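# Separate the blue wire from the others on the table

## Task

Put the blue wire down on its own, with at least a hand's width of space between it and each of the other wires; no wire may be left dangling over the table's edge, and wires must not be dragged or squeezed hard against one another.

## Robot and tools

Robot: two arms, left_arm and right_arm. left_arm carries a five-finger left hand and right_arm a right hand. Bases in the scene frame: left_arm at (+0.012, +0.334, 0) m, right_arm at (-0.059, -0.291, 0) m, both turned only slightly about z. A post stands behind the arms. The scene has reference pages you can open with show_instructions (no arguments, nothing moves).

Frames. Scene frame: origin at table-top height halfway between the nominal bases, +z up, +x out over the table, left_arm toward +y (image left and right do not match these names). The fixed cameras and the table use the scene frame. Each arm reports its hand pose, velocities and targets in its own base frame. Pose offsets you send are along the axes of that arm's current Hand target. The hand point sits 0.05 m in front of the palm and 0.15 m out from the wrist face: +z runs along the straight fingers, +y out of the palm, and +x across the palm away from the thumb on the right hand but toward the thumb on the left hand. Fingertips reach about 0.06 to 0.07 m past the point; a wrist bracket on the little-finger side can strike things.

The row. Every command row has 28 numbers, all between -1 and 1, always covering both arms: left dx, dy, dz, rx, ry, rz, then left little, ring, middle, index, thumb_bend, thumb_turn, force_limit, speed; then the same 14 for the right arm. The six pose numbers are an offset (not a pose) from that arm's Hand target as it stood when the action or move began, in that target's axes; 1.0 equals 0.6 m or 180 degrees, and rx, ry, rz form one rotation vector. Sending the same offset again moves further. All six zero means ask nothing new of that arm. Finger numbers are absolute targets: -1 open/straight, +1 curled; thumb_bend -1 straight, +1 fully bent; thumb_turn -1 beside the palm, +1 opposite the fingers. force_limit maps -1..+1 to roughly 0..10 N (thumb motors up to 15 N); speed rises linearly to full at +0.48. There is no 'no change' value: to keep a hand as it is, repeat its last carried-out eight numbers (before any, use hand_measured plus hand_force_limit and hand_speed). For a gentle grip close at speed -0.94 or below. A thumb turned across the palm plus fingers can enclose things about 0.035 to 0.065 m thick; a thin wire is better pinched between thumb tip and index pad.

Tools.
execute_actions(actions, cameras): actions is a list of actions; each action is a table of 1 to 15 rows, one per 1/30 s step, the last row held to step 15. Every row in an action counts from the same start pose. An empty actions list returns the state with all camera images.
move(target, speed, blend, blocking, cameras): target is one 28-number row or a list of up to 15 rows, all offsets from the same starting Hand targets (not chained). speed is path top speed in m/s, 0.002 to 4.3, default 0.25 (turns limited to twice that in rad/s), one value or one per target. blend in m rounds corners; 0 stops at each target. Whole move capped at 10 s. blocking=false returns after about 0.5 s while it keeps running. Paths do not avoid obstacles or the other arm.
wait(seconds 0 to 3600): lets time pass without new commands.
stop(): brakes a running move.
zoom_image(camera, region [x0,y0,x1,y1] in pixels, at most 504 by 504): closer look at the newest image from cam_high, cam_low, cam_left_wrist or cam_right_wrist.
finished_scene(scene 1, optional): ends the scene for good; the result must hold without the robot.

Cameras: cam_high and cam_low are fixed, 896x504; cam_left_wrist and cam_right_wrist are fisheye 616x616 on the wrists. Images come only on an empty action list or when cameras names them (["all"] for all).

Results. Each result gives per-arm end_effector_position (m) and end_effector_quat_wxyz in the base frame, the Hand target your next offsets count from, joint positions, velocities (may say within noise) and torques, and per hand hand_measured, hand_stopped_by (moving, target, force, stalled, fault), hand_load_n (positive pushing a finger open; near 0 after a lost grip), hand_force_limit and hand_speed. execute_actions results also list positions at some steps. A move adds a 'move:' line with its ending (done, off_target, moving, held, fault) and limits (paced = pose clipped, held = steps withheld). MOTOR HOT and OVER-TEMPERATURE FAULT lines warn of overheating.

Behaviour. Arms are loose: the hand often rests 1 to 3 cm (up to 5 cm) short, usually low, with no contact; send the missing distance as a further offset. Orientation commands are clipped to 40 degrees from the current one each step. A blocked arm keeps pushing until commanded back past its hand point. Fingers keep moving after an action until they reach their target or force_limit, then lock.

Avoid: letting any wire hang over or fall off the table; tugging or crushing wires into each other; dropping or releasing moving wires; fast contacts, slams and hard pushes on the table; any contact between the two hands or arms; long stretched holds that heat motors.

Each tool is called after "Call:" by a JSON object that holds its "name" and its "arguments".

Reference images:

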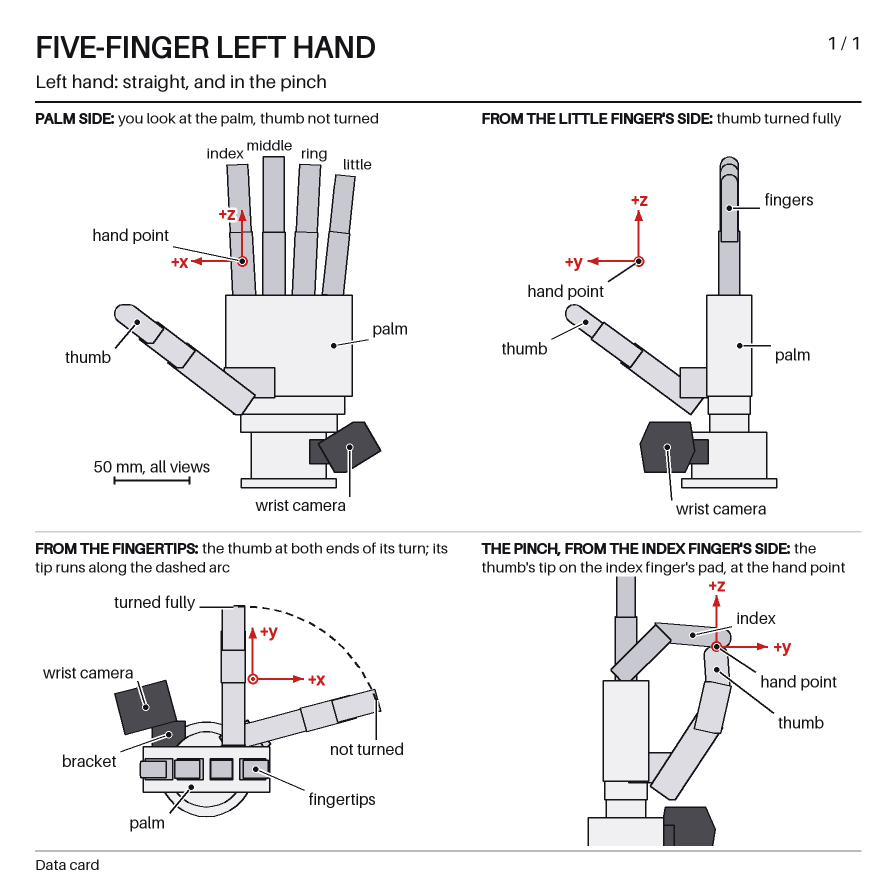

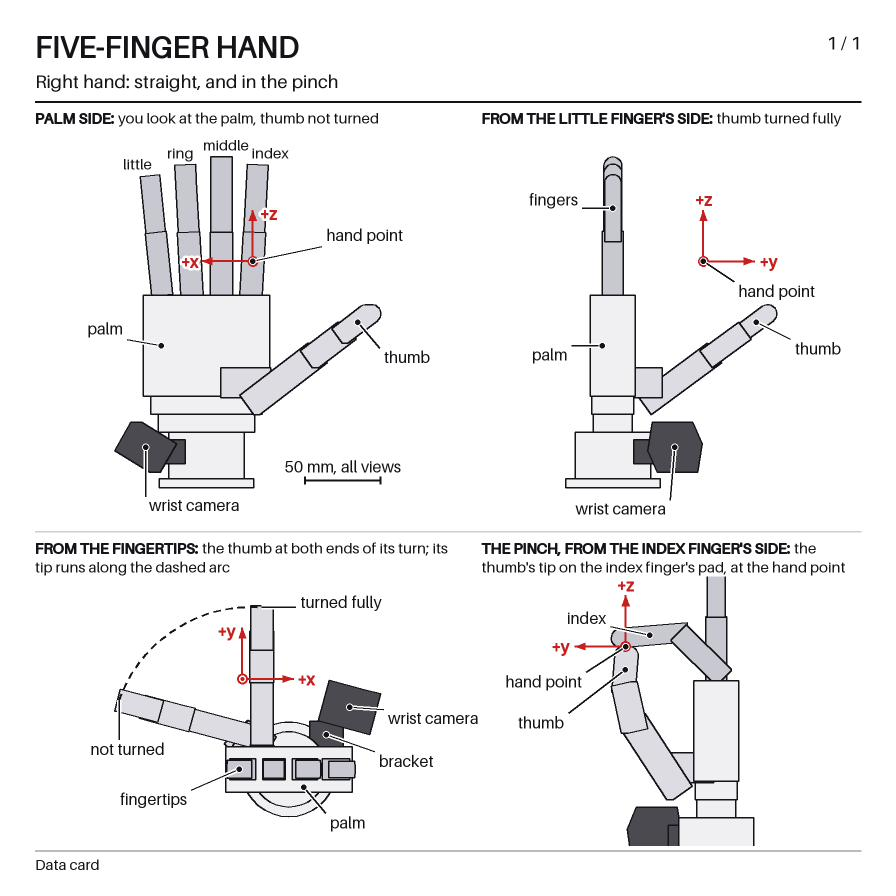

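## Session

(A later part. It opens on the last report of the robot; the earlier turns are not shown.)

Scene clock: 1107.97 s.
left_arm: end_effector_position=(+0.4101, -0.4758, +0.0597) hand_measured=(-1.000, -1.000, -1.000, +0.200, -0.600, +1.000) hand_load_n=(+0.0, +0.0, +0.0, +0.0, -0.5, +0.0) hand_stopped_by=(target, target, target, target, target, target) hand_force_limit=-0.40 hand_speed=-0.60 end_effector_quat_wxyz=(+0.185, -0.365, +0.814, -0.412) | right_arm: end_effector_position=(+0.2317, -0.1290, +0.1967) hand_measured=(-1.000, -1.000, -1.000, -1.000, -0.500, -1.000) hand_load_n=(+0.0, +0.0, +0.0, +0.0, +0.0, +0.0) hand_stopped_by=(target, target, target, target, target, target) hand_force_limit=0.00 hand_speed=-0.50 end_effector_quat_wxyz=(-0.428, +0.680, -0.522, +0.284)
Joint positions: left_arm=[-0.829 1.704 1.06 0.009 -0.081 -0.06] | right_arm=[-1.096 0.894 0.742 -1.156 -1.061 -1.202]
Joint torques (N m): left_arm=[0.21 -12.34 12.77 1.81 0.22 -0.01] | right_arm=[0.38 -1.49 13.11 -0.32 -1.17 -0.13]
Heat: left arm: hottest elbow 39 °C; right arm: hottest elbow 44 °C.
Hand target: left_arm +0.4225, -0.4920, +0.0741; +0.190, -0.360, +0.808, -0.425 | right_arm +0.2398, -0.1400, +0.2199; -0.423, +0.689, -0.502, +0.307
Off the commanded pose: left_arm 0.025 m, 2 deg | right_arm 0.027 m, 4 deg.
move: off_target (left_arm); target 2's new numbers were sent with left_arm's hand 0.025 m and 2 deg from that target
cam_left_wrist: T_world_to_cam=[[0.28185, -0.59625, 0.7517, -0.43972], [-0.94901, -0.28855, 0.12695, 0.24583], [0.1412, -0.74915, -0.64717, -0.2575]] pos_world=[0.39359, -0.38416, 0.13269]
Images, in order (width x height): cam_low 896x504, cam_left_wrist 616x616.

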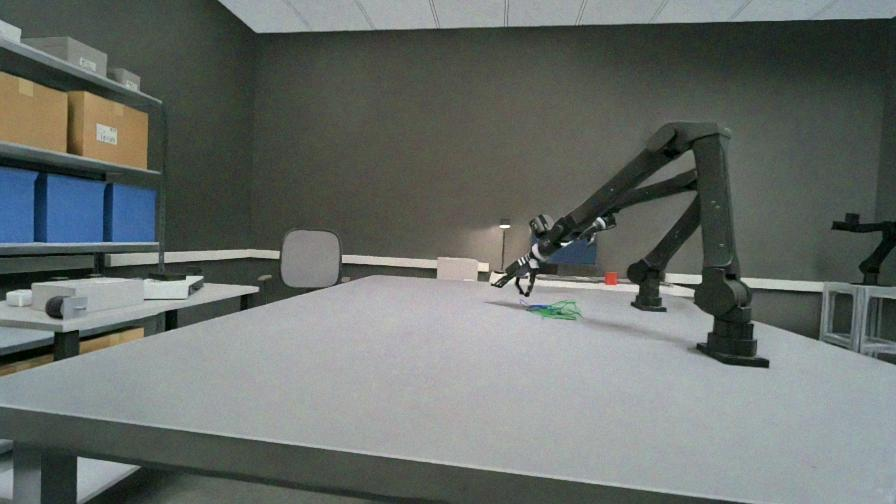

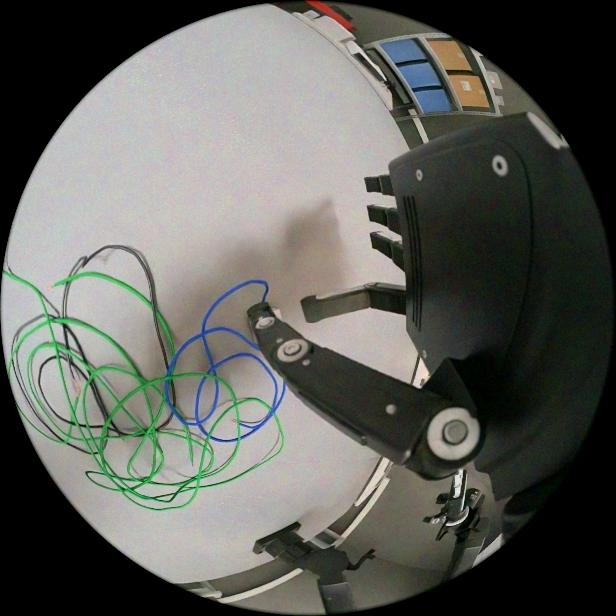

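Call:
{"name": "move", "arguments": {"target": [-0.0032,0.0247,0.0247,0,0,0,-1,-1,-1,0.2,-0.6,1,-0.4,-0.6,0,0,0,0,0,0,-1,-1,-1,-1,-0.5,-1,0,-0.5], "speed": 0.06, "cameras": ["cam_left_wrist"]}}

Call:
{"name": "zoom_image", "arguments": {"camera": "cam_left_wrist", "region": [200, 220, 340, 400]}}

Scene clock: 1131.63 s.
left_arm: end_effector_position=(+0.4086, -0.4750, +0.0338) hand_measured=(-1.000, -1.000, -1.000, +0.200, -0.600, +1.000) hand_load_n=(+0.0, +0.0, +0.0, +0.0, +0.0, +0.0) hand_stopped_by=(target, target, target, target, target, target) hand_force_limit=-0.40 hand_speed=-0.60 end_effector_quat_wxyz=(+0.178, -0.367, +0.822, -0.398) | right_arm: end_effector_position=(+0.2317, -0.1290, +0.1967) hand_measured=(-1.000, -1.000, -1.000, -1.000, -0.500, -1.000) hand_load_n=(+0.0, +0.0, +0.0, +0.0, +0.0, -0.5) hand_stopped_by=(target, target, target, target, target, target) hand_force_limit=0.00 hand_speed=-0.50 end_effector_quat_wxyz=(-0.428, +0.680, -0.522, +0.284)
Joint positions: left_arm=[-0.829 1.75 1.06 0.02 -0.078 -0.06] | right_arm=[-1.096 0.894 0.742 -1.156 -1.061 -1.202]
Joint torques (N m): left_arm=[0.32 -13.57 11.63 3.41 0.19 0.03] | right_arm=[0.38 -1.44 13.12 -0.32 -1.17 -0.13]
Heat: left arm: hottest elbow 40 °C; right arm: hottest elbow 44 °C.
Hand target: left_arm +0.4266, -0.4931, +0.0535; +0.190, -0.360, +0.808, -0.425 | right_arm +0.2398, -0.1400, +0.2199; -0.423, +0.689, -0.502, +0.307
Off the commanded pose: left_arm 0.032 m, 4 deg | right_arm 0.027 m, 4 deg.
move: off_target (left_arm)
cam_left_wrist: T_world_to_cam=[[0.29912, -0.6153, 0.72934, -0.4347], [-0.94628, -0.28964, 0.14374, 0.24575], [0.1228, -0.73316, -0.66888, -0.25764]] pos_world=[0.39421, -0.38518, 0.10939]

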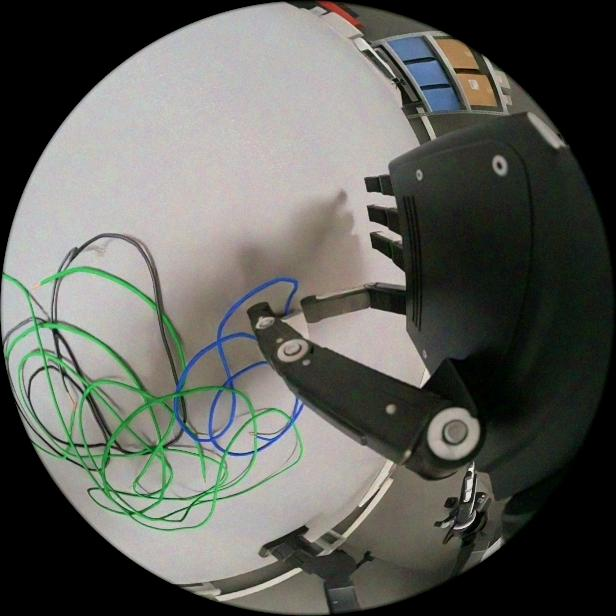

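Scaled by 2.800 from the camera's image (finer frame: 880x880).

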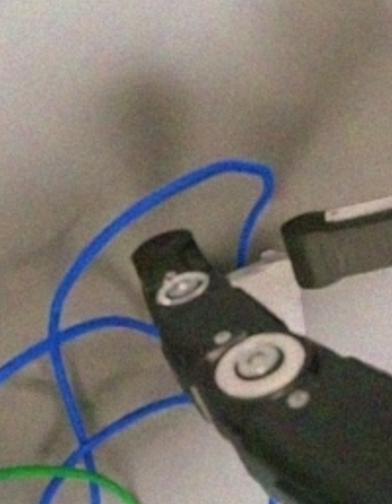

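Call:
{"name": "move", "arguments": {"target": [-0.0033,-0.0073,0.0252,0,0,0,-1,-1,-1,0.2,-0.6,1,-0.4,-0.6,0,0,0,0,0,0,-1,-1,-1,-1,-0.5,-1,0,-0.5], "speed": 0.06, "cameras": ["cam_left_wrist"]}}

Call:
{"name": "zoom_image", "arguments": {"camera": "cam_left_wrist", "region": [200, 220, 340, 400]}}

Scene clock: 1142.27 s.
left_arm: end_effector_position=(+0.4154, -0.4838, +0.0274) hand_measured=(-1.000, -1.000, -1.000, +0.200, -0.600, +1.000) hand_load_n=(+0.0, +0.0, +0.0, +0.0, +0.0, +0.0) hand_stopped_by=(target, target, target, target, target, target) hand_force_limit=-0.40 hand_speed=-0.60 end_effector_quat_wxyz=(+0.176, -0.366, +0.823, -0.397) | right_arm: end_effector_position=(+0.2317, -0.1290, +0.1967) hand_measured=(-1.000, -1.000, -1.000, -1.000, -0.500, -1.000) hand_load_n=(+0.0, +0.0, +0.0, +0.0, +0.0, -0.5) hand_stopped_by=(target, target, target, target, target, target) hand_force_limit=0.00 hand_speed=-0.50 end_effector_quat_wxyz=(-0.428, +0.680, -0.522, +0.284)
Joint positions: left_arm=[-0.829 1.786 1.092 0.02 -0.074 -0.06] | right_arm=[-1.096 0.894 0.742 -1.156 -1.061 -1.202]
Joint torques (N m): left_arm=[0.97 -13.45 12.44 3.32 0.2 0.05] | right_arm=[0.38 -1.44 13.14 -0.32 -1.17 -0.13]
Heat: left arm: hottest elbow 40 °C; right arm: hottest elbow 44 °C.
Hand target: left_arm +0.4390, -0.5016, +0.0486; +0.190, -0.360, +0.808, -0.425 | right_arm +0.2398, -0.1400, +0.2199; -0.423, +0.689, -0.502, +0.307
Off the commanded pose: left_arm 0.036 m, 4 deg | right_arm 0.027 m, 4 deg.
move: off_target (left_arm)
cam_left_wrist: T_world_to_cam=[[0.29994, -0.61665, 0.72786, -0.43855], [-0.94671, -0.28631, 0.14756, 0.25228], [0.1174, -0.73333, -0.66966, -0.26698]] pos_world=[0.40172, -0.39398, 0.10319]

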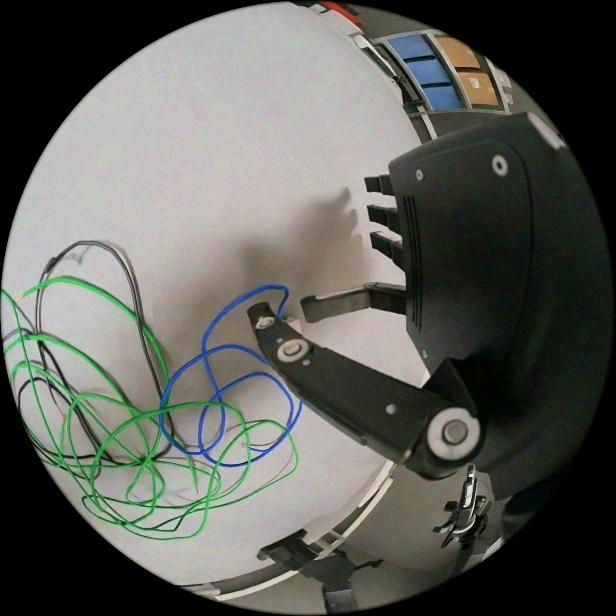

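Scaled by 2.800 from the camera's image (finer frame: 880x880).

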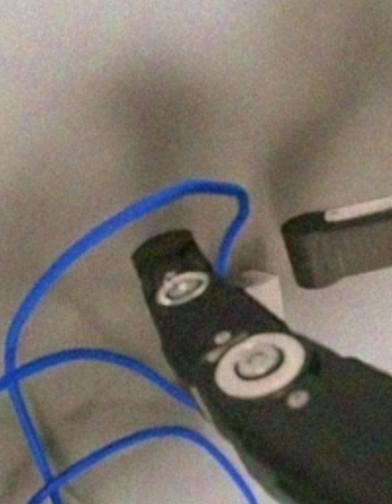

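Call:
{"name": "move", "arguments": {"target": [-0.009,0.008,0.015,0,0,0,-1,-1,-1,0.2,-0.6,1,-0.4,-0.6,0,0,0,0,0,0,-1,-1,-1,-1,-0.5,-1,0,-0.5], "speed": 0.06, "cameras": ["cam_left_wrist","cam_low"]}}

Call:
{"name": "zoom_image", "arguments": {"camera": "cam_left_wrist", "region": [200, 220, 340, 400]}}

Call:
{"name": "zoom_image", "arguments": {"camera": "cam_low", "region": [500, 250, 600, 330]}}

Scene clock: 1153.93 s.
left_arm: end_effector_position=(+0.4169, -0.4886, +0.0199) hand_measured=(-1.000, -1.000, -1.000, +0.200, -0.600, +1.000) hand_load_n=(+0.0, +0.0, +0.0, +0.0, +0.0, +0.0) hand_stopped_by=(target, target, target, target, target, target) hand_force_limit=-0.40 hand_speed=-0.60 end_effector_quat_wxyz=(+0.172, -0.364, +0.824, -0.400) | right_arm: end_effector_position=(+0.2317, -0.1290, +0.1967) hand_measured=(-1.000, -1.000, -1.000, -1.000, -0.500, -1.000) hand_load_n=(+0.0, +0.0, -0.5, +0.0, +0.5, +0.0) hand_stopped_by=(target, target, target, target, target, target) hand_force_limit=0.00 hand_speed=-0.50 end_effector_quat_wxyz=(-0.428, +0.680, -0.522, +0.284)
Joint positions: left_arm=[-0.829 1.809 1.099 0.037 -0.063 -0.06] | right_arm=[-1.096 0.894 0.742 -1.156 -1.061 -1.202]
Joint torques (N m): left_arm=[1.44 -13.51 12.1 3.41 0.17 0.11] | right_arm=[0.38 -1.49 13.11 -0.31 -1.17 -0.13]
Heat: left arm: hottest elbow 40 °C; right arm: hottest elbow 45 °C.
Hand target: left_arm +0.4461, -0.5007, +0.0395; +0.190, -0.360, +0.808, -0.425 | right_arm +0.2398, -0.1400, +0.2199; -0.423, +0.689, -0.502, +0.307
Off the commanded pose: left_arm 0.037 m, 4 deg | right_arm 0.027 m, 4 deg.
move: off_target (left_arm)
cam_left_wrist: T_world_to_cam=[[0.29757, -0.61503, 0.7302, -0.43468], [-0.94851, -0.27744, 0.15285, 0.25839], [0.10858, -0.73808, -0.66592, -0.27438]] pos_world=[0.40422, -0.39817, 0.09519]
Images, in order (width x height): cam_low 896x504, cam_left_wrist 616x616.

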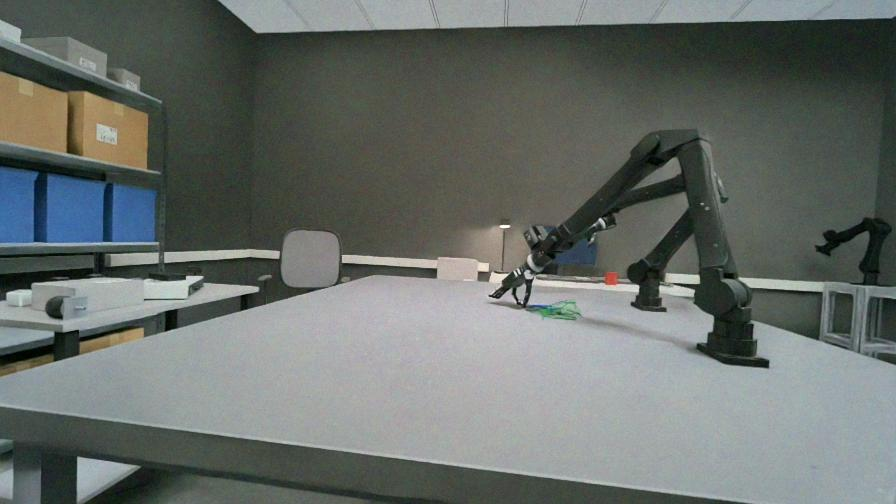

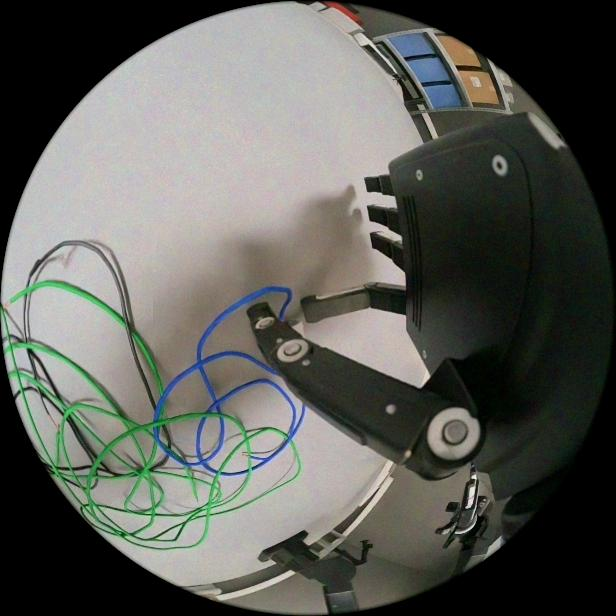

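Scaled by 2.800 from the camera's image (finer frame: 880x880).

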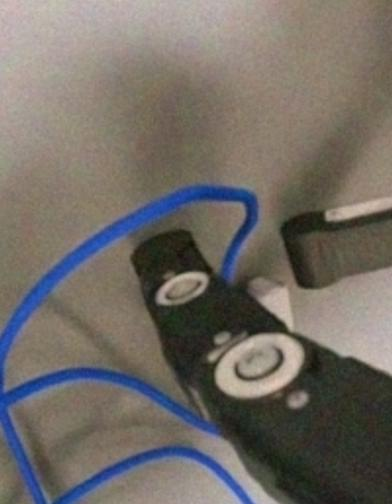

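Scaled by 5.040 from the camera's image (finer frame: 1280x720).

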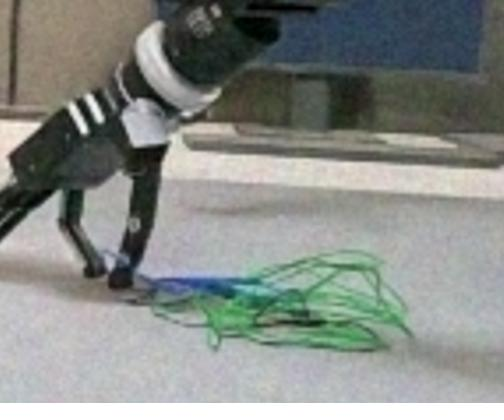

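Call:
{"name": "move", "arguments": {"target": [-0.012,-0.002,-0.001,0,0,0,-1,-1,-1,0.2,-0.6,1,-0.4,-0.6,0,0,0,0,0,0,-1,-1,-1,-1,-0.5,-1,0,-0.5], "speed": 0.06, "cameras": ["cam_left_wrist","cam_low"]}}

Call:
{"name": "zoom_image", "arguments": {"camera": "cam_left_wrist", "region": [200, 220, 340, 400]}}

Scene clock: 1164.43 s.
left_arm: end_effector_position=(+0.4230, -0.4832, +0.0200) hand_measured=(-1.000, -1.000, -1.000, +0.200, -0.600, +1.000) hand_load_n=(+0.0, +0.0, +0.0, +0.0, +0.0, +0.0) hand_stopped_by=(target, target, target, target, target, target) hand_force_limit=-0.40 hand_speed=-0.60 end_effector_quat_wxyz=(+0.171, -0.368, +0.822, -0.400) | right_arm: end_effector_position=(+0.2317, -0.1290, +0.1967) hand_measured=(-1.000, -1.000, -1.000, -1.000, -0.500, -1.000) hand_load_n=(+0.0, +0.0, +0.0, +0.0, +0.0, -0.5) hand_stopped_by=(target, target, target, target, target, target) hand_force_limit=0.00 hand_speed=-0.50 end_effector_quat_wxyz=(-0.428, +0.680, -0.522, +0.284)
Joint positions: left_arm=[-0.814 1.809 1.099 0.037 -0.054 -0.058] | right_arm=[-1.096 0.894 0.742 -1.156 -1.061 -1.202]
Joint torques (N m): left_arm=[1.14 -14.04 12.15 3.23 0.23 0.17] | right_arm=[0.38 -1.44 13.11 -0.32 -1.17 -0.13]
Heat: left arm: hottest elbow 41 °C; right arm: hottest elbow 45 °C.
Hand target: left_arm +0.4511, -0.4955, +0.0409; +0.190, -0.360, +0.808, -0.425 | right_arm +0.2398, -0.1400, +0.2199; -0.423, +0.689, -0.502, +0.307
Off the commanded pose: left_arm 0.037 m, 4 deg | right_arm 0.027 m, 4 deg.
move: off_target (left_arm)
cam_left_wrist: T_world_to_cam=[[0.30448, -0.61065, 0.73103, -0.43404], [-0.94594, -0.28387, 0.15687, 0.26139], [0.11172, -0.73927, -0.66407, -0.27301]] pos_world=[0.40992, -0.39267, 0.09499]
Images, in order (width x height): cam_low 896x504, cam_left_wrist 616x616.

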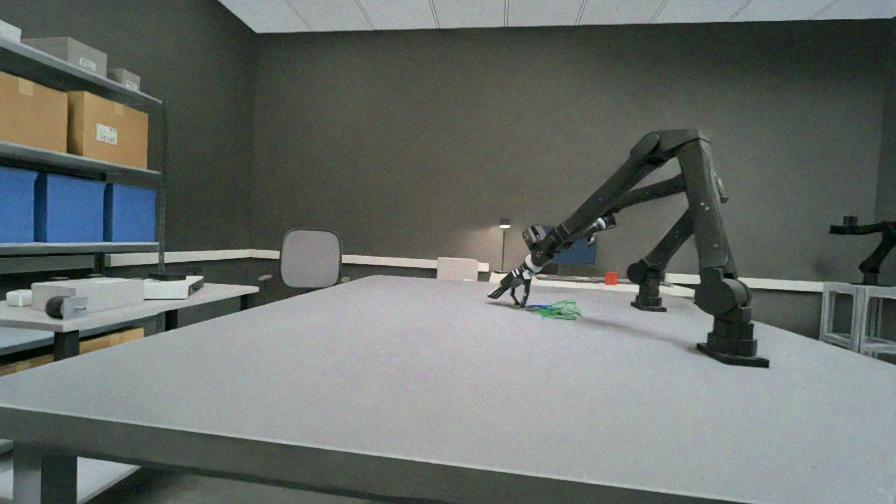

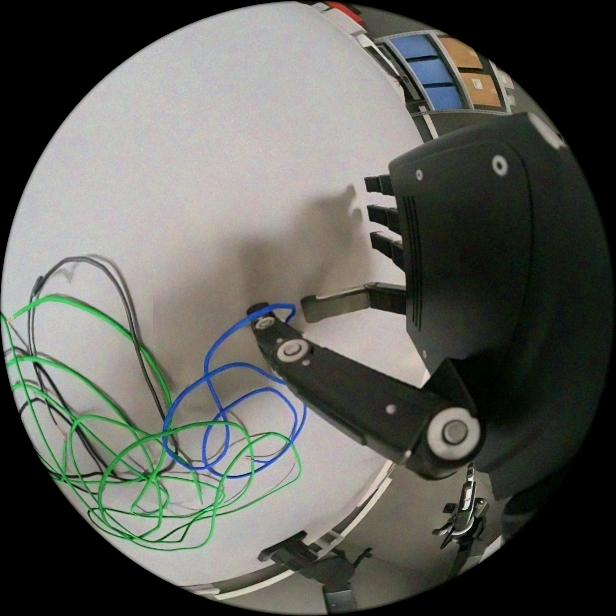

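Scaled by 2.800 from the camera's image (finer frame: 880x880).

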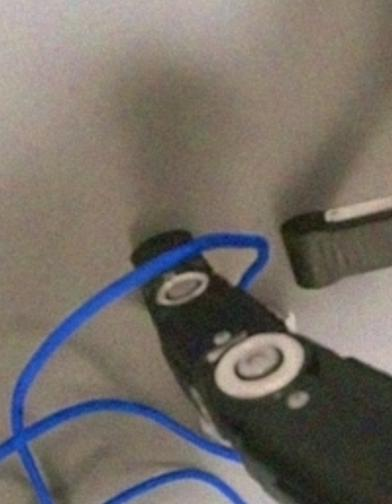

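Call:
{"name": "move", "arguments": {"target": [0,0,0,0,0,0,-1,-1,-1,0.42,0.2,1,0.0,-0.92,0,0,0,0,0,0,-1,-1,-1,-1,-0.5,-1,0,-0.5], "speed": 0.06, "cameras": ["cam_left_wrist","cam_low"]}}

Call:
{"name": "zoom_image", "arguments": {"camera": "cam_left_wrist", "region": [230, 240, 350, 370]}}

Call:
{"name": "zoom_image", "arguments": {"camera": "cam_low", "region": [500, 270, 560, 320]}}

Scene clock: 1185.90 s.
left_arm: end_effector_position=(+0.4228, -0.4833, +0.0200) hand_measured=(-1.000, -1.000, -1.000, +0.420, -0.294, +1.000) hand_load_n=(+0.0, +0.0, +0.0, +1.0, +7.0, -0.5) hand_stopped_by=(target, target, target, target, force, target) hand_force_limit=0.00 hand_speed=-0.92 end_effector_quat_wxyz=(+0.171, -0.367, +0.823, -0.400) | right_arm: end_effector_position=(+0.2317, -0.1290, +0.1967) hand_measured=(-1.000, -1.000, -1.000, -1.000, -0.500, -1.000) hand_load_n=(+0.0, +0.0, +0.0, +0.0, +0.0, -0.5) hand_stopped_by=(target, target, target, target, target, target) hand_force_limit=0.00 hand_speed=-0.50 end_effector_quat_wxyz=(-0.428, +0.680, -0.522, +0.284)
Joint positions: left_arm=[-0.814 1.809 1.099 0.037 -0.052 -0.057] | right_arm=[-1.096 0.894 0.742 -1.156 -1.061 -1.202]
Joint torques (N m): left_arm=[0.91 -13.92 12.14 3.28 0.18 0.17] | right_arm=[0.38 -1.49 13.12 -0.32 -1.17 -0.13]
Heat: left arm: hottest elbow 42 °C; right arm: hottest elbow 45 °C.
Hand target: left_arm +0.4511, -0.4955, +0.0409; +0.190, -0.360, +0.808, -0.425 | right_arm +0.2398, -0.1400, +0.2199; -0.423, +0.689, -0.502, +0.307
Off the commanded pose: left_arm 0.037 m, 4 deg | right_arm 0.027 m, 4 deg.
move: done
cam_left_wrist: T_world_to_cam=[[0.30304, -0.61147, 0.73094, -0.43377], [-0.94659, -0.28177, 0.15674, 0.2625], [0.11012, -0.7394, -0.6642, -0.27239]] pos_world=[0.40992, -0.39267, 0.09499]
Images, in order (width x height): cam_low 896x504, cam_left_wrist 616x616.

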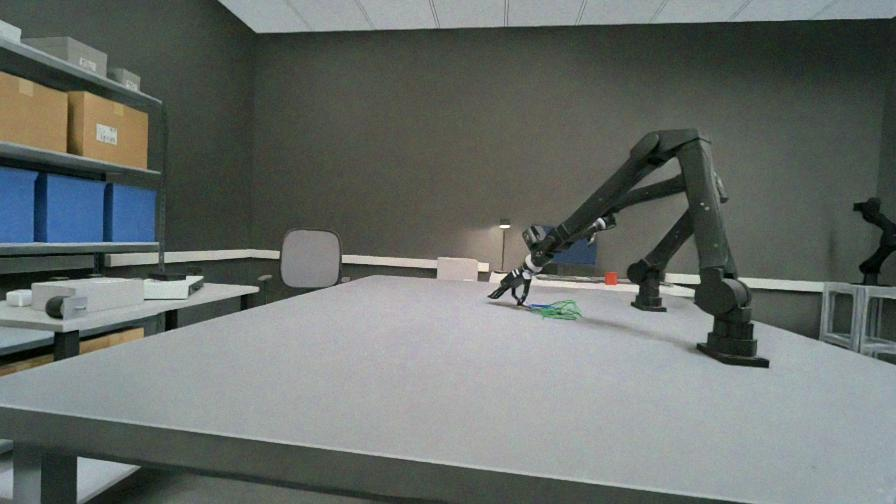

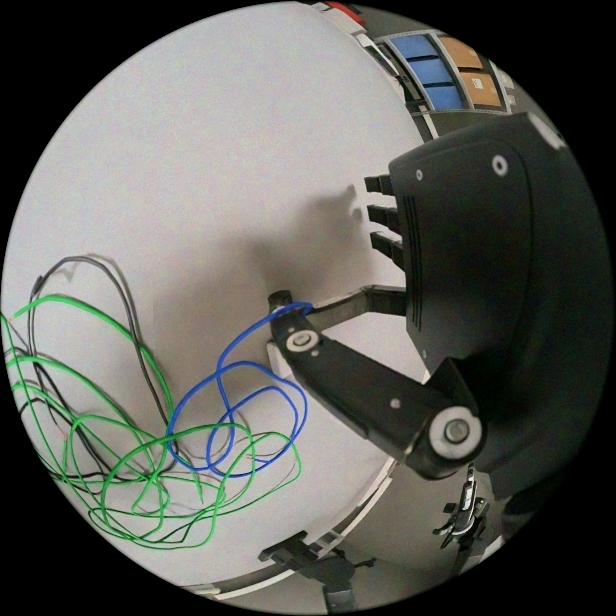

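Scaled by 3.877 from the camera's image (finer frame: 880x880).

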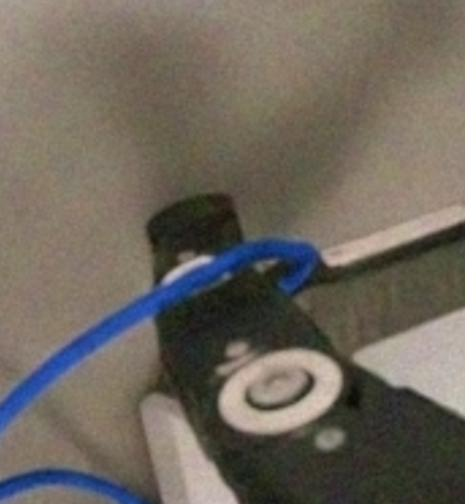

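Scaled by 8.400 from the camera's image (finer frame: 1280x720).

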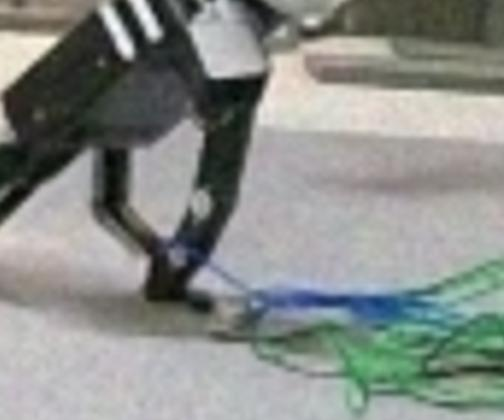

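Call:
{"name": "move", "arguments": {"target": [0,0,0,0,0,0,-1,-1,-1,0.52,0.3,1,0.4,-0.9,0,0,0,0,0,0,-1,-1,-1,-1,-0.5,-1,0,-0.5], "speed": 0.05, "cameras": []}}

Call:
{"name": "move", "arguments": {"target": [0,-0.0412,-0.0283,0,0,0,-1,-1,-1,0.52,0.3,1,0.4,-0.9,0,0,0,0,0,0,-1,-1,-1,-1,-0.5,-1,0,-0.5], "speed": 0.03, "cameras": ["cam_left_wrist","cam_low"]}}

Call:
{"name": "zoom_image", "arguments": {"camera": "cam_left_wrist", "region": [230, 240, 350, 370]}}

Call:
{"name": "zoom_image", "arguments": {"camera": "cam_low", "region": [500, 260, 570, 320]}}

Scene clock: 1199.00 s.
left_arm: end_effector_position=(+0.4228, -0.4833, +0.0200) hand_measured=(-1.000, -1.000, -1.000, +0.454, -0.272, +1.000) hand_load_n=(+0.0, +0.0, +0.0, +7.0, +10.5, -0.5) hand_stopped_by=(target, target, target, force, force, target) hand_force_limit=0.40 hand_speed=-0.90 end_effector_quat_wxyz=(+0.171, -0.367, +0.823, -0.400) | right_arm: end_effector_position=(+0.2317, -0.1290, +0.1967) hand_measured=(-1.000, -1.000, -1.000, -1.000, -0.500, -1.000) hand_load_n=(+0.0, +0.0, +0.0, +0.0, +0.0, -0.5) hand_stopped_by=(target, target, target, target, target, target) hand_force_limit=0.00 hand_speed=-0.50 end_effector_quat_wxyz=(-0.428, +0.680, -0.522, +0.284)
Joint positions: left_arm=[-0.814 1.809 1.099 0.037 -0.052 -0.057] | right_arm=[-1.096 0.894 0.742 -1.156 -1.061 -1.202]
Joint torques (N m): left_arm=[1.14 -14.04 12.12 3.3 0.15 0.17] | right_arm=[0.38 -1.49 13.11 -0.32 -1.18 -0.12]
Heat: left arm: hottest elbow 42 °C; right arm: hottest elbow 45 °C.
Hand target: left_arm +0.4511, -0.4955, +0.0409; +0.190, -0.360, +0.808, -0.425 | right_arm +0.2398, -0.1400, +0.2199; -0.423, +0.689, -0.502, +0.307
Off the commanded pose: left_arm 0.037 m, 4 deg | right_arm 0.027 m, 4 deg.
move: done

Scene clock: 1200.53 s.
left_arm: end_effector_position=(+0.4209, -0.4821, +0.0223) hand_measured=(-1.000, -1.000, -1.000, +0.454, -0.272, +1.000) hand_load_n=(+0.0, +0.0, +0.0, +7.5, +10.5, -0.5) hand_stopped_by=(target, target, target, force, force, target) hand_force_limit=0.40 hand_speed=-0.90 end_effector_quat_wxyz=(+0.167, -0.367, +0.826, -0.394) | right_arm: end_effector_position=(+0.2317, -0.1290, +0.1967) hand_measured=(-1.000, -1.000, -1.000, -1.000, -0.500, -1.000) hand_load_n=(+0.0, +0.0, -0.5, +0.0, +0.0, -0.5) hand_stopped_by=(target, target, target, target, target, target) hand_force_limit=0.00 hand_speed=-0.50 end_effector_quat_wxyz=(-0.428, +0.680, -0.522, +0.284)
Joint positions: left_arm=[-0.814 1.803 1.107 0.008 -0.049 -0.057] | right_arm=[-1.096 0.894 0.742 -1.156 -1.061 -1.202]
Joint torques (N m): left_arm=[1.03 -17.26 13.61 1.47 0.04 0.15] | right_arm=[0.32 -1.44 13.12 -0.32 -1.17 -0.13]
Heat: left arm: hottest elbow 42 °C; right arm: hottest elbow 45 °C.
Hand target: left_arm +0.4511, -0.4955, +0.0708; +0.190, -0.360, +0.808, -0.425 | right_arm +0.2398, -0.1400, +0.2199; -0.423, +0.689, -0.502, +0.307
Off the commanded pose: left_arm 0.059 m, 5 deg | right_arm 0.027 m, 4 deg.
move: off_target (left_arm)
cam_left_wrist: T_world_to_cam=[[0.31022, -0.6193, 0.72127, -0.44083], [-0.94534, -0.28113, 0.16521, 0.26023], [0.10045, -0.7331, -0.67267, -0.26249]] pos_world=[0.40914, -0.39228, 0.09839]
Images, in order (width x height): cam_low 896x504, cam_left_wrist 616x616.

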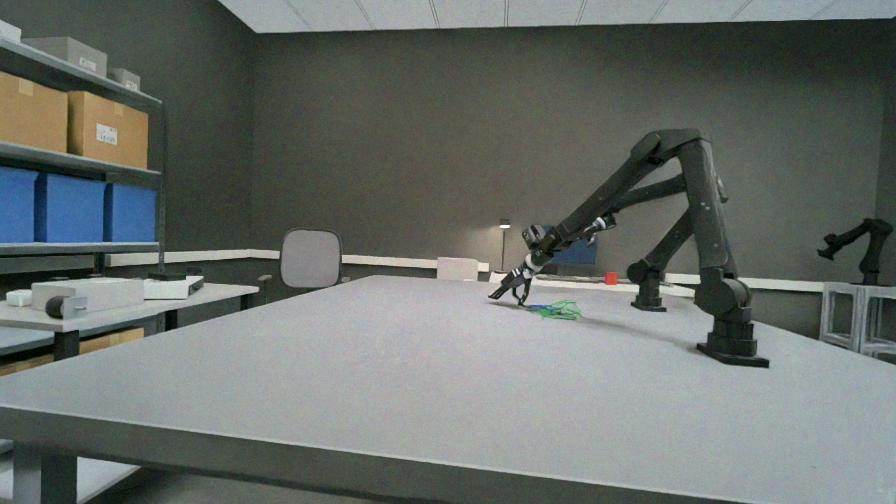

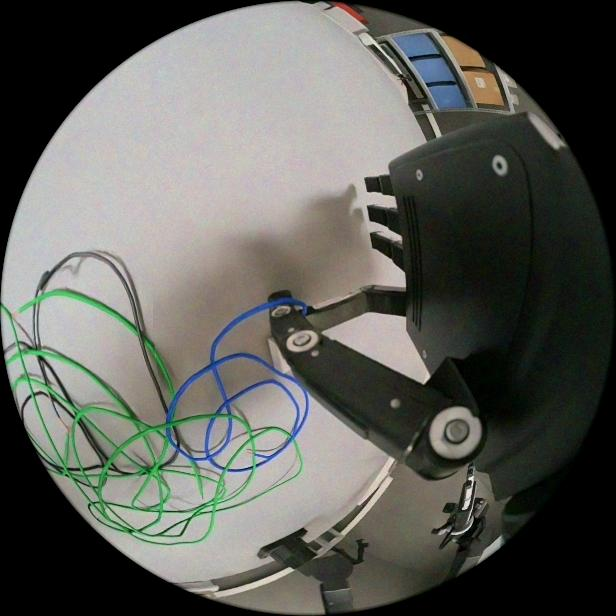

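Scaled by 3.877 from the camera's image (finer frame: 880x880).

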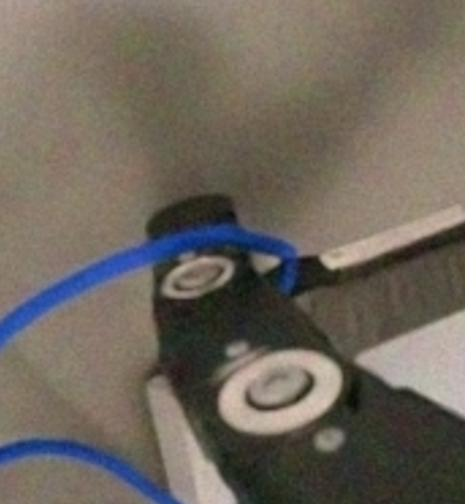

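Scaled by 7.200 from the camera's image (finer frame: 1280x720).

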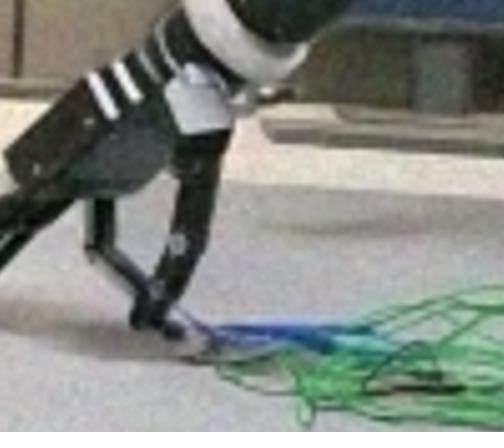

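Call:
{"name": "move", "arguments": {"target": [0,-0.0275,-0.0189,0,0,0,-1,-1,-1,0.52,0.3,1,0.4,-0.9,0,0,0,0,0,0,-1,-1,-1,-1,-0.5,-1,0,-0.5], "speed": 0.03, "cameras": ["cam_left_wrist","cam_low"]}}

Call:
{"name": "zoom_image", "arguments": {"camera": "cam_left_wrist", "region": [230, 240, 350, 370]}}

Call:
{"name": "zoom_image", "arguments": {"camera": "cam_low", "region": [500, 260, 570, 320]}}

Scene clock: 1207.27 s.
left_arm: end_effector_position=(+0.4168, -0.4791, +0.0239) hand_measured=(-1.000, -1.000, -1.000, +0.454, -0.272, +1.000) hand_load_n=(+0.0, +0.0, +0.0, +8.0, +11.0, +0.0) hand_stopped_by=(target, target, target, force, force, target) hand_force_limit=0.40 hand_speed=-0.90 end_effector_quat_wxyz=(+0.161, -0.369, +0.832, -0.381) | right_arm: end_effector_position=(+0.2317, -0.1290, +0.1967) hand_measured=(-1.000, -1.000, -1.000, -1.000, -0.500, -1.000) hand_load_n=(+0.0, +0.0, -0.5, +0.5, +0.0, +0.0) hand_stopped_by=(target, target, target, target, target, target) hand_force_limit=0.00 hand_speed=-0.50 end_effector_quat_wxyz=(-0.428, +0.680, -0.522, +0.284)
Joint positions: left_arm=[-0.814 1.795 1.118 -0.041 -0.044 -0.057] | right_arm=[-1.096 0.894 0.742 -1.156 -1.061 -1.202]
Joint torques (N m): left_arm=[0.73 -19.37 14.41 1.37 -0.2 0.14] | right_arm=[0.38 -1.49 13.12 -0.31 -1.17 -0.12]
Heat: left arm: hottest elbow 42 °C; right arm: hottest elbow 45 °C.
Hand target: left_arm +0.4511, -0.4955, +0.0909; +0.190, -0.360, +0.808, -0.425 | right_arm +0.2398, -0.1400, +0.2199; -0.423, +0.689, -0.502, +0.307
Off the commanded pose: left_arm 0.077 m, 7 deg | right_arm 0.027 m, 4 deg.
move: off_target (left_arm)
cam_left_wrist: T_world_to_cam=[[0.3246, -0.63487, 0.70112, -0.45175], [-0.94229, -0.28135, 0.18149, 0.2551], [0.08204, -0.71957, -0.68956, -0.24427]] pos_world=[0.40706, -0.3908, 0.102]
Images, in order (width x height): cam_low 896x504, cam_left_wrist 616x616.

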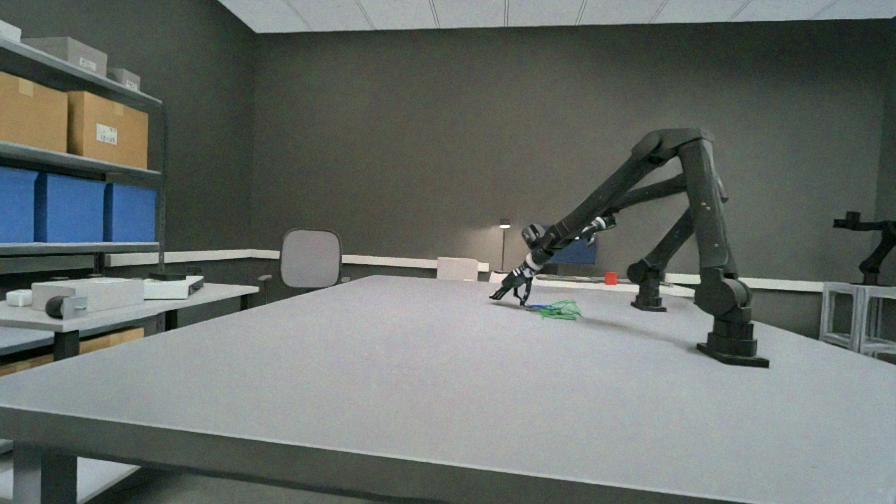

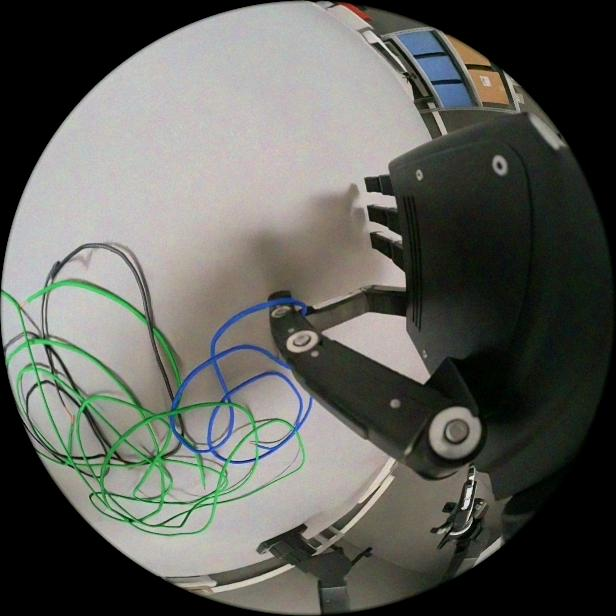

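Scaled by 3.877 from the camera's image (finer frame: 880x880).

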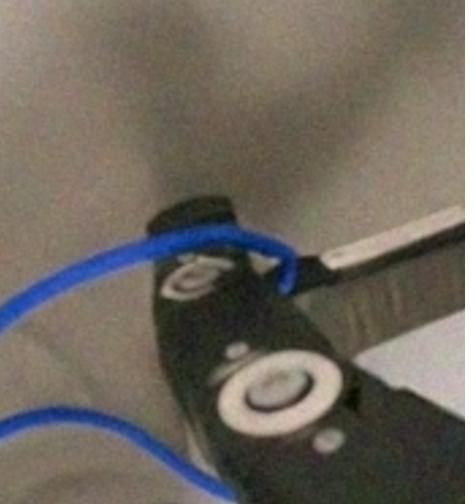

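Scaled by 7.200 from the camera's image (finer frame: 1280x720).

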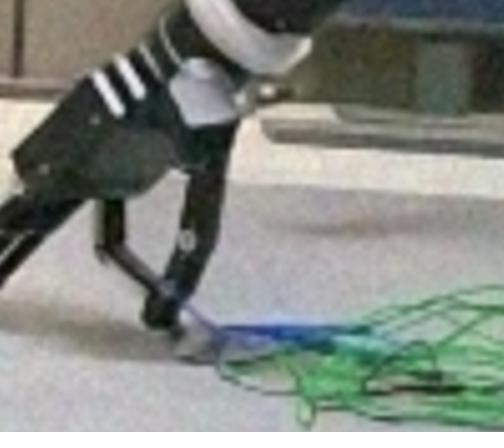

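Call:
{"name": "wait", "arguments": {"seconds": 0.5, "cameras": ["all"]}}

Call:
{"name": "zoom_image", "arguments": {"camera": "cam_high", "region": [350, 200, 490, 330]}}

Call:
{"name": "zoom_image", "arguments": {"camera": "cam_right_wrist", "region": [220, 240, 350, 390]}}

Scene clock: 1228.47 s.
left_arm: end_effector_position=(+0.4168, -0.4791, +0.0239) hand_measured=(-1.000, -1.000, -1.000, +0.454, -0.272, +1.000) hand_load_n=(+0.0, +0.0, +0.0, +8.0, +10.5, +0.0) hand_stopped_by=(target, target, target, force, force, target) hand_force_limit=0.40 hand_speed=-0.90 end_effector_quat_wxyz=(+0.161, -0.369, +0.832, -0.381) | right_arm: end_effector_position=(+0.2317, -0.1290, +0.1967) hand_measured=(-1.000, -1.000, -1.000, -1.000, -0.500, -1.000) hand_load_n=(+0.0, +0.0, +0.0, +0.0, +0.0, +0.0) hand_stopped_by=(target, target, target, target, target, target) hand_force_limit=0.00 hand_speed=-0.50 end_effector_quat_wxyz=(-0.428, +0.680, -0.522, +0.284)
Joint positions: left_arm=[-0.814 1.795 1.118 -0.041 -0.044 -0.057] | right_arm=[-1.096 0.894 0.742 -1.156 -1.061 -1.202]
Joint torques (N m): left_arm=[1.2 -19.19 14.41 1.26 -0.17 0.17] | right_arm=[0.38 -1.49 13.14 -0.31 -1.17 -0.13]
Heat: left arm: hottest elbow 43 °C; right arm: hottest elbow 45 °C.
Hand target: left_arm +0.4511, -0.4955, +0.0909; +0.190, -0.360, +0.808, -0.425 | right_arm +0.2398, -0.1400, +0.2199; -0.423, +0.689, -0.502, +0.307
Off the commanded pose: left_arm 0.077 m, 7 deg | right_arm 0.027 m, 4 deg.
wait: 0.50 s; at rest from the start
cam_left_wrist: T_world_to_cam=[[0.3246, -0.63487, 0.70112, -0.45175], [-0.94229, -0.28135, 0.18149, 0.2551], [0.08204, -0.71957, -0.68956, -0.24427]] pos_world=[0.40706, -0.3908, 0.102]
cam_right_wrist: T_world_to_cam=[[-0.4289, -0.33374, -0.83944, 0.21629], [-0.72887, 0.67682, 0.10332, 0.24266], [0.53366, 0.65616, -0.53354, 0.18125]] pos_world=[0.17291, -0.21098, 0.2532]

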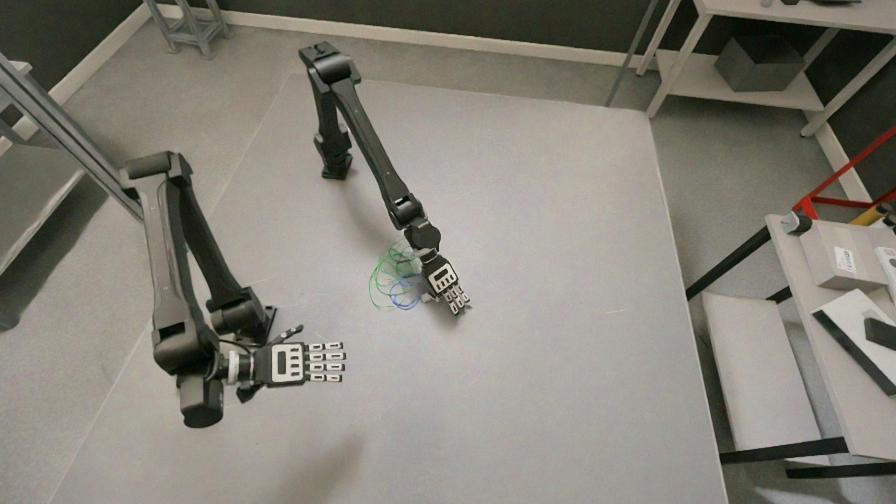

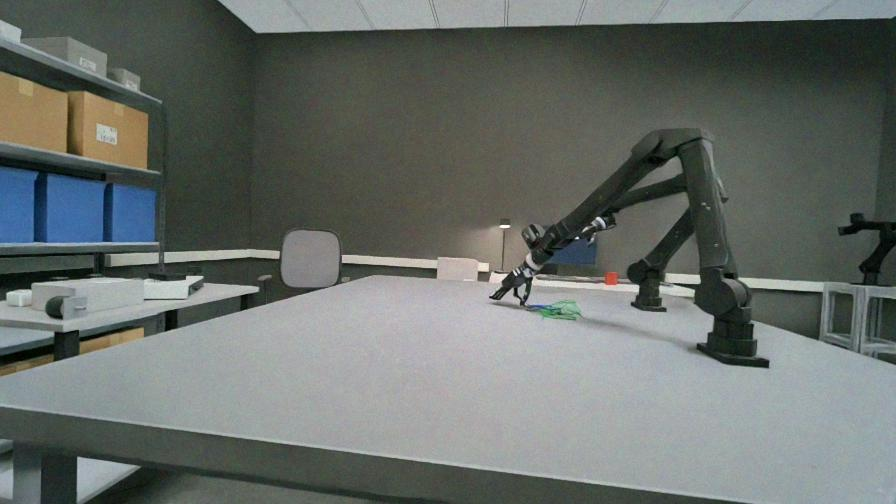

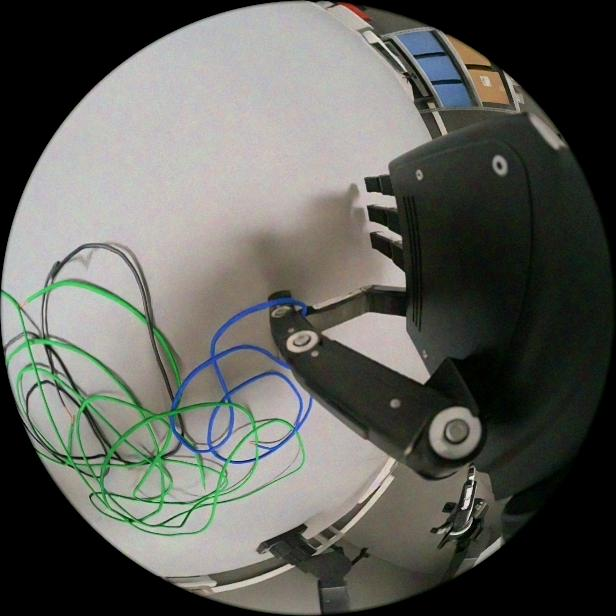

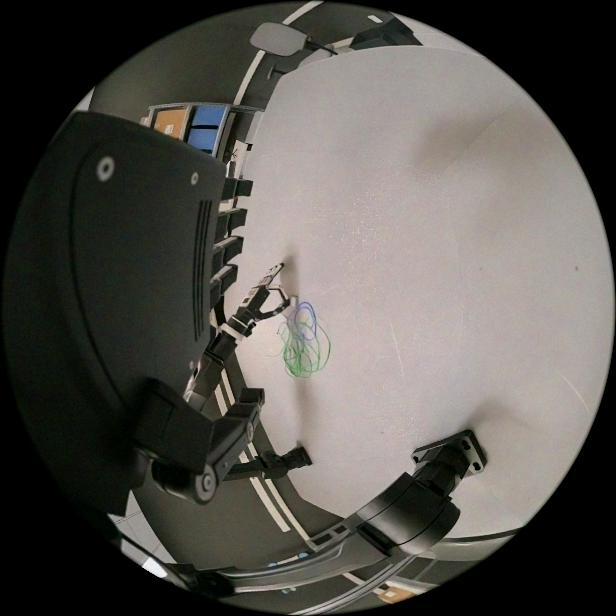

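Scaled by 3.600 from the camera's image (finer frame: 1280x720).

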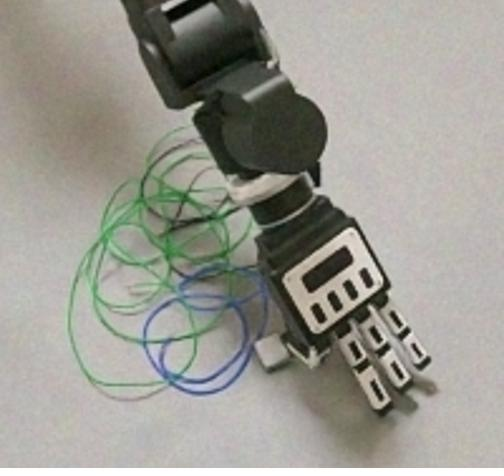

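Scaled by 3.360 from the camera's image (finer frame: 880x880).

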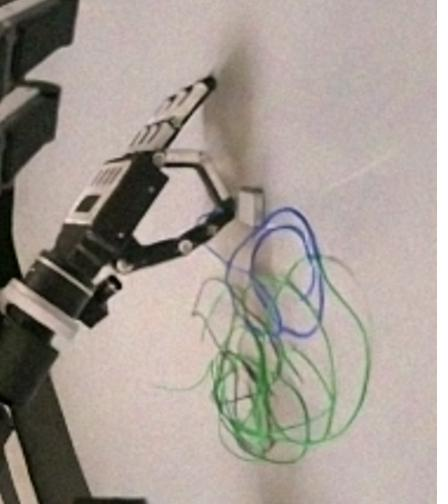

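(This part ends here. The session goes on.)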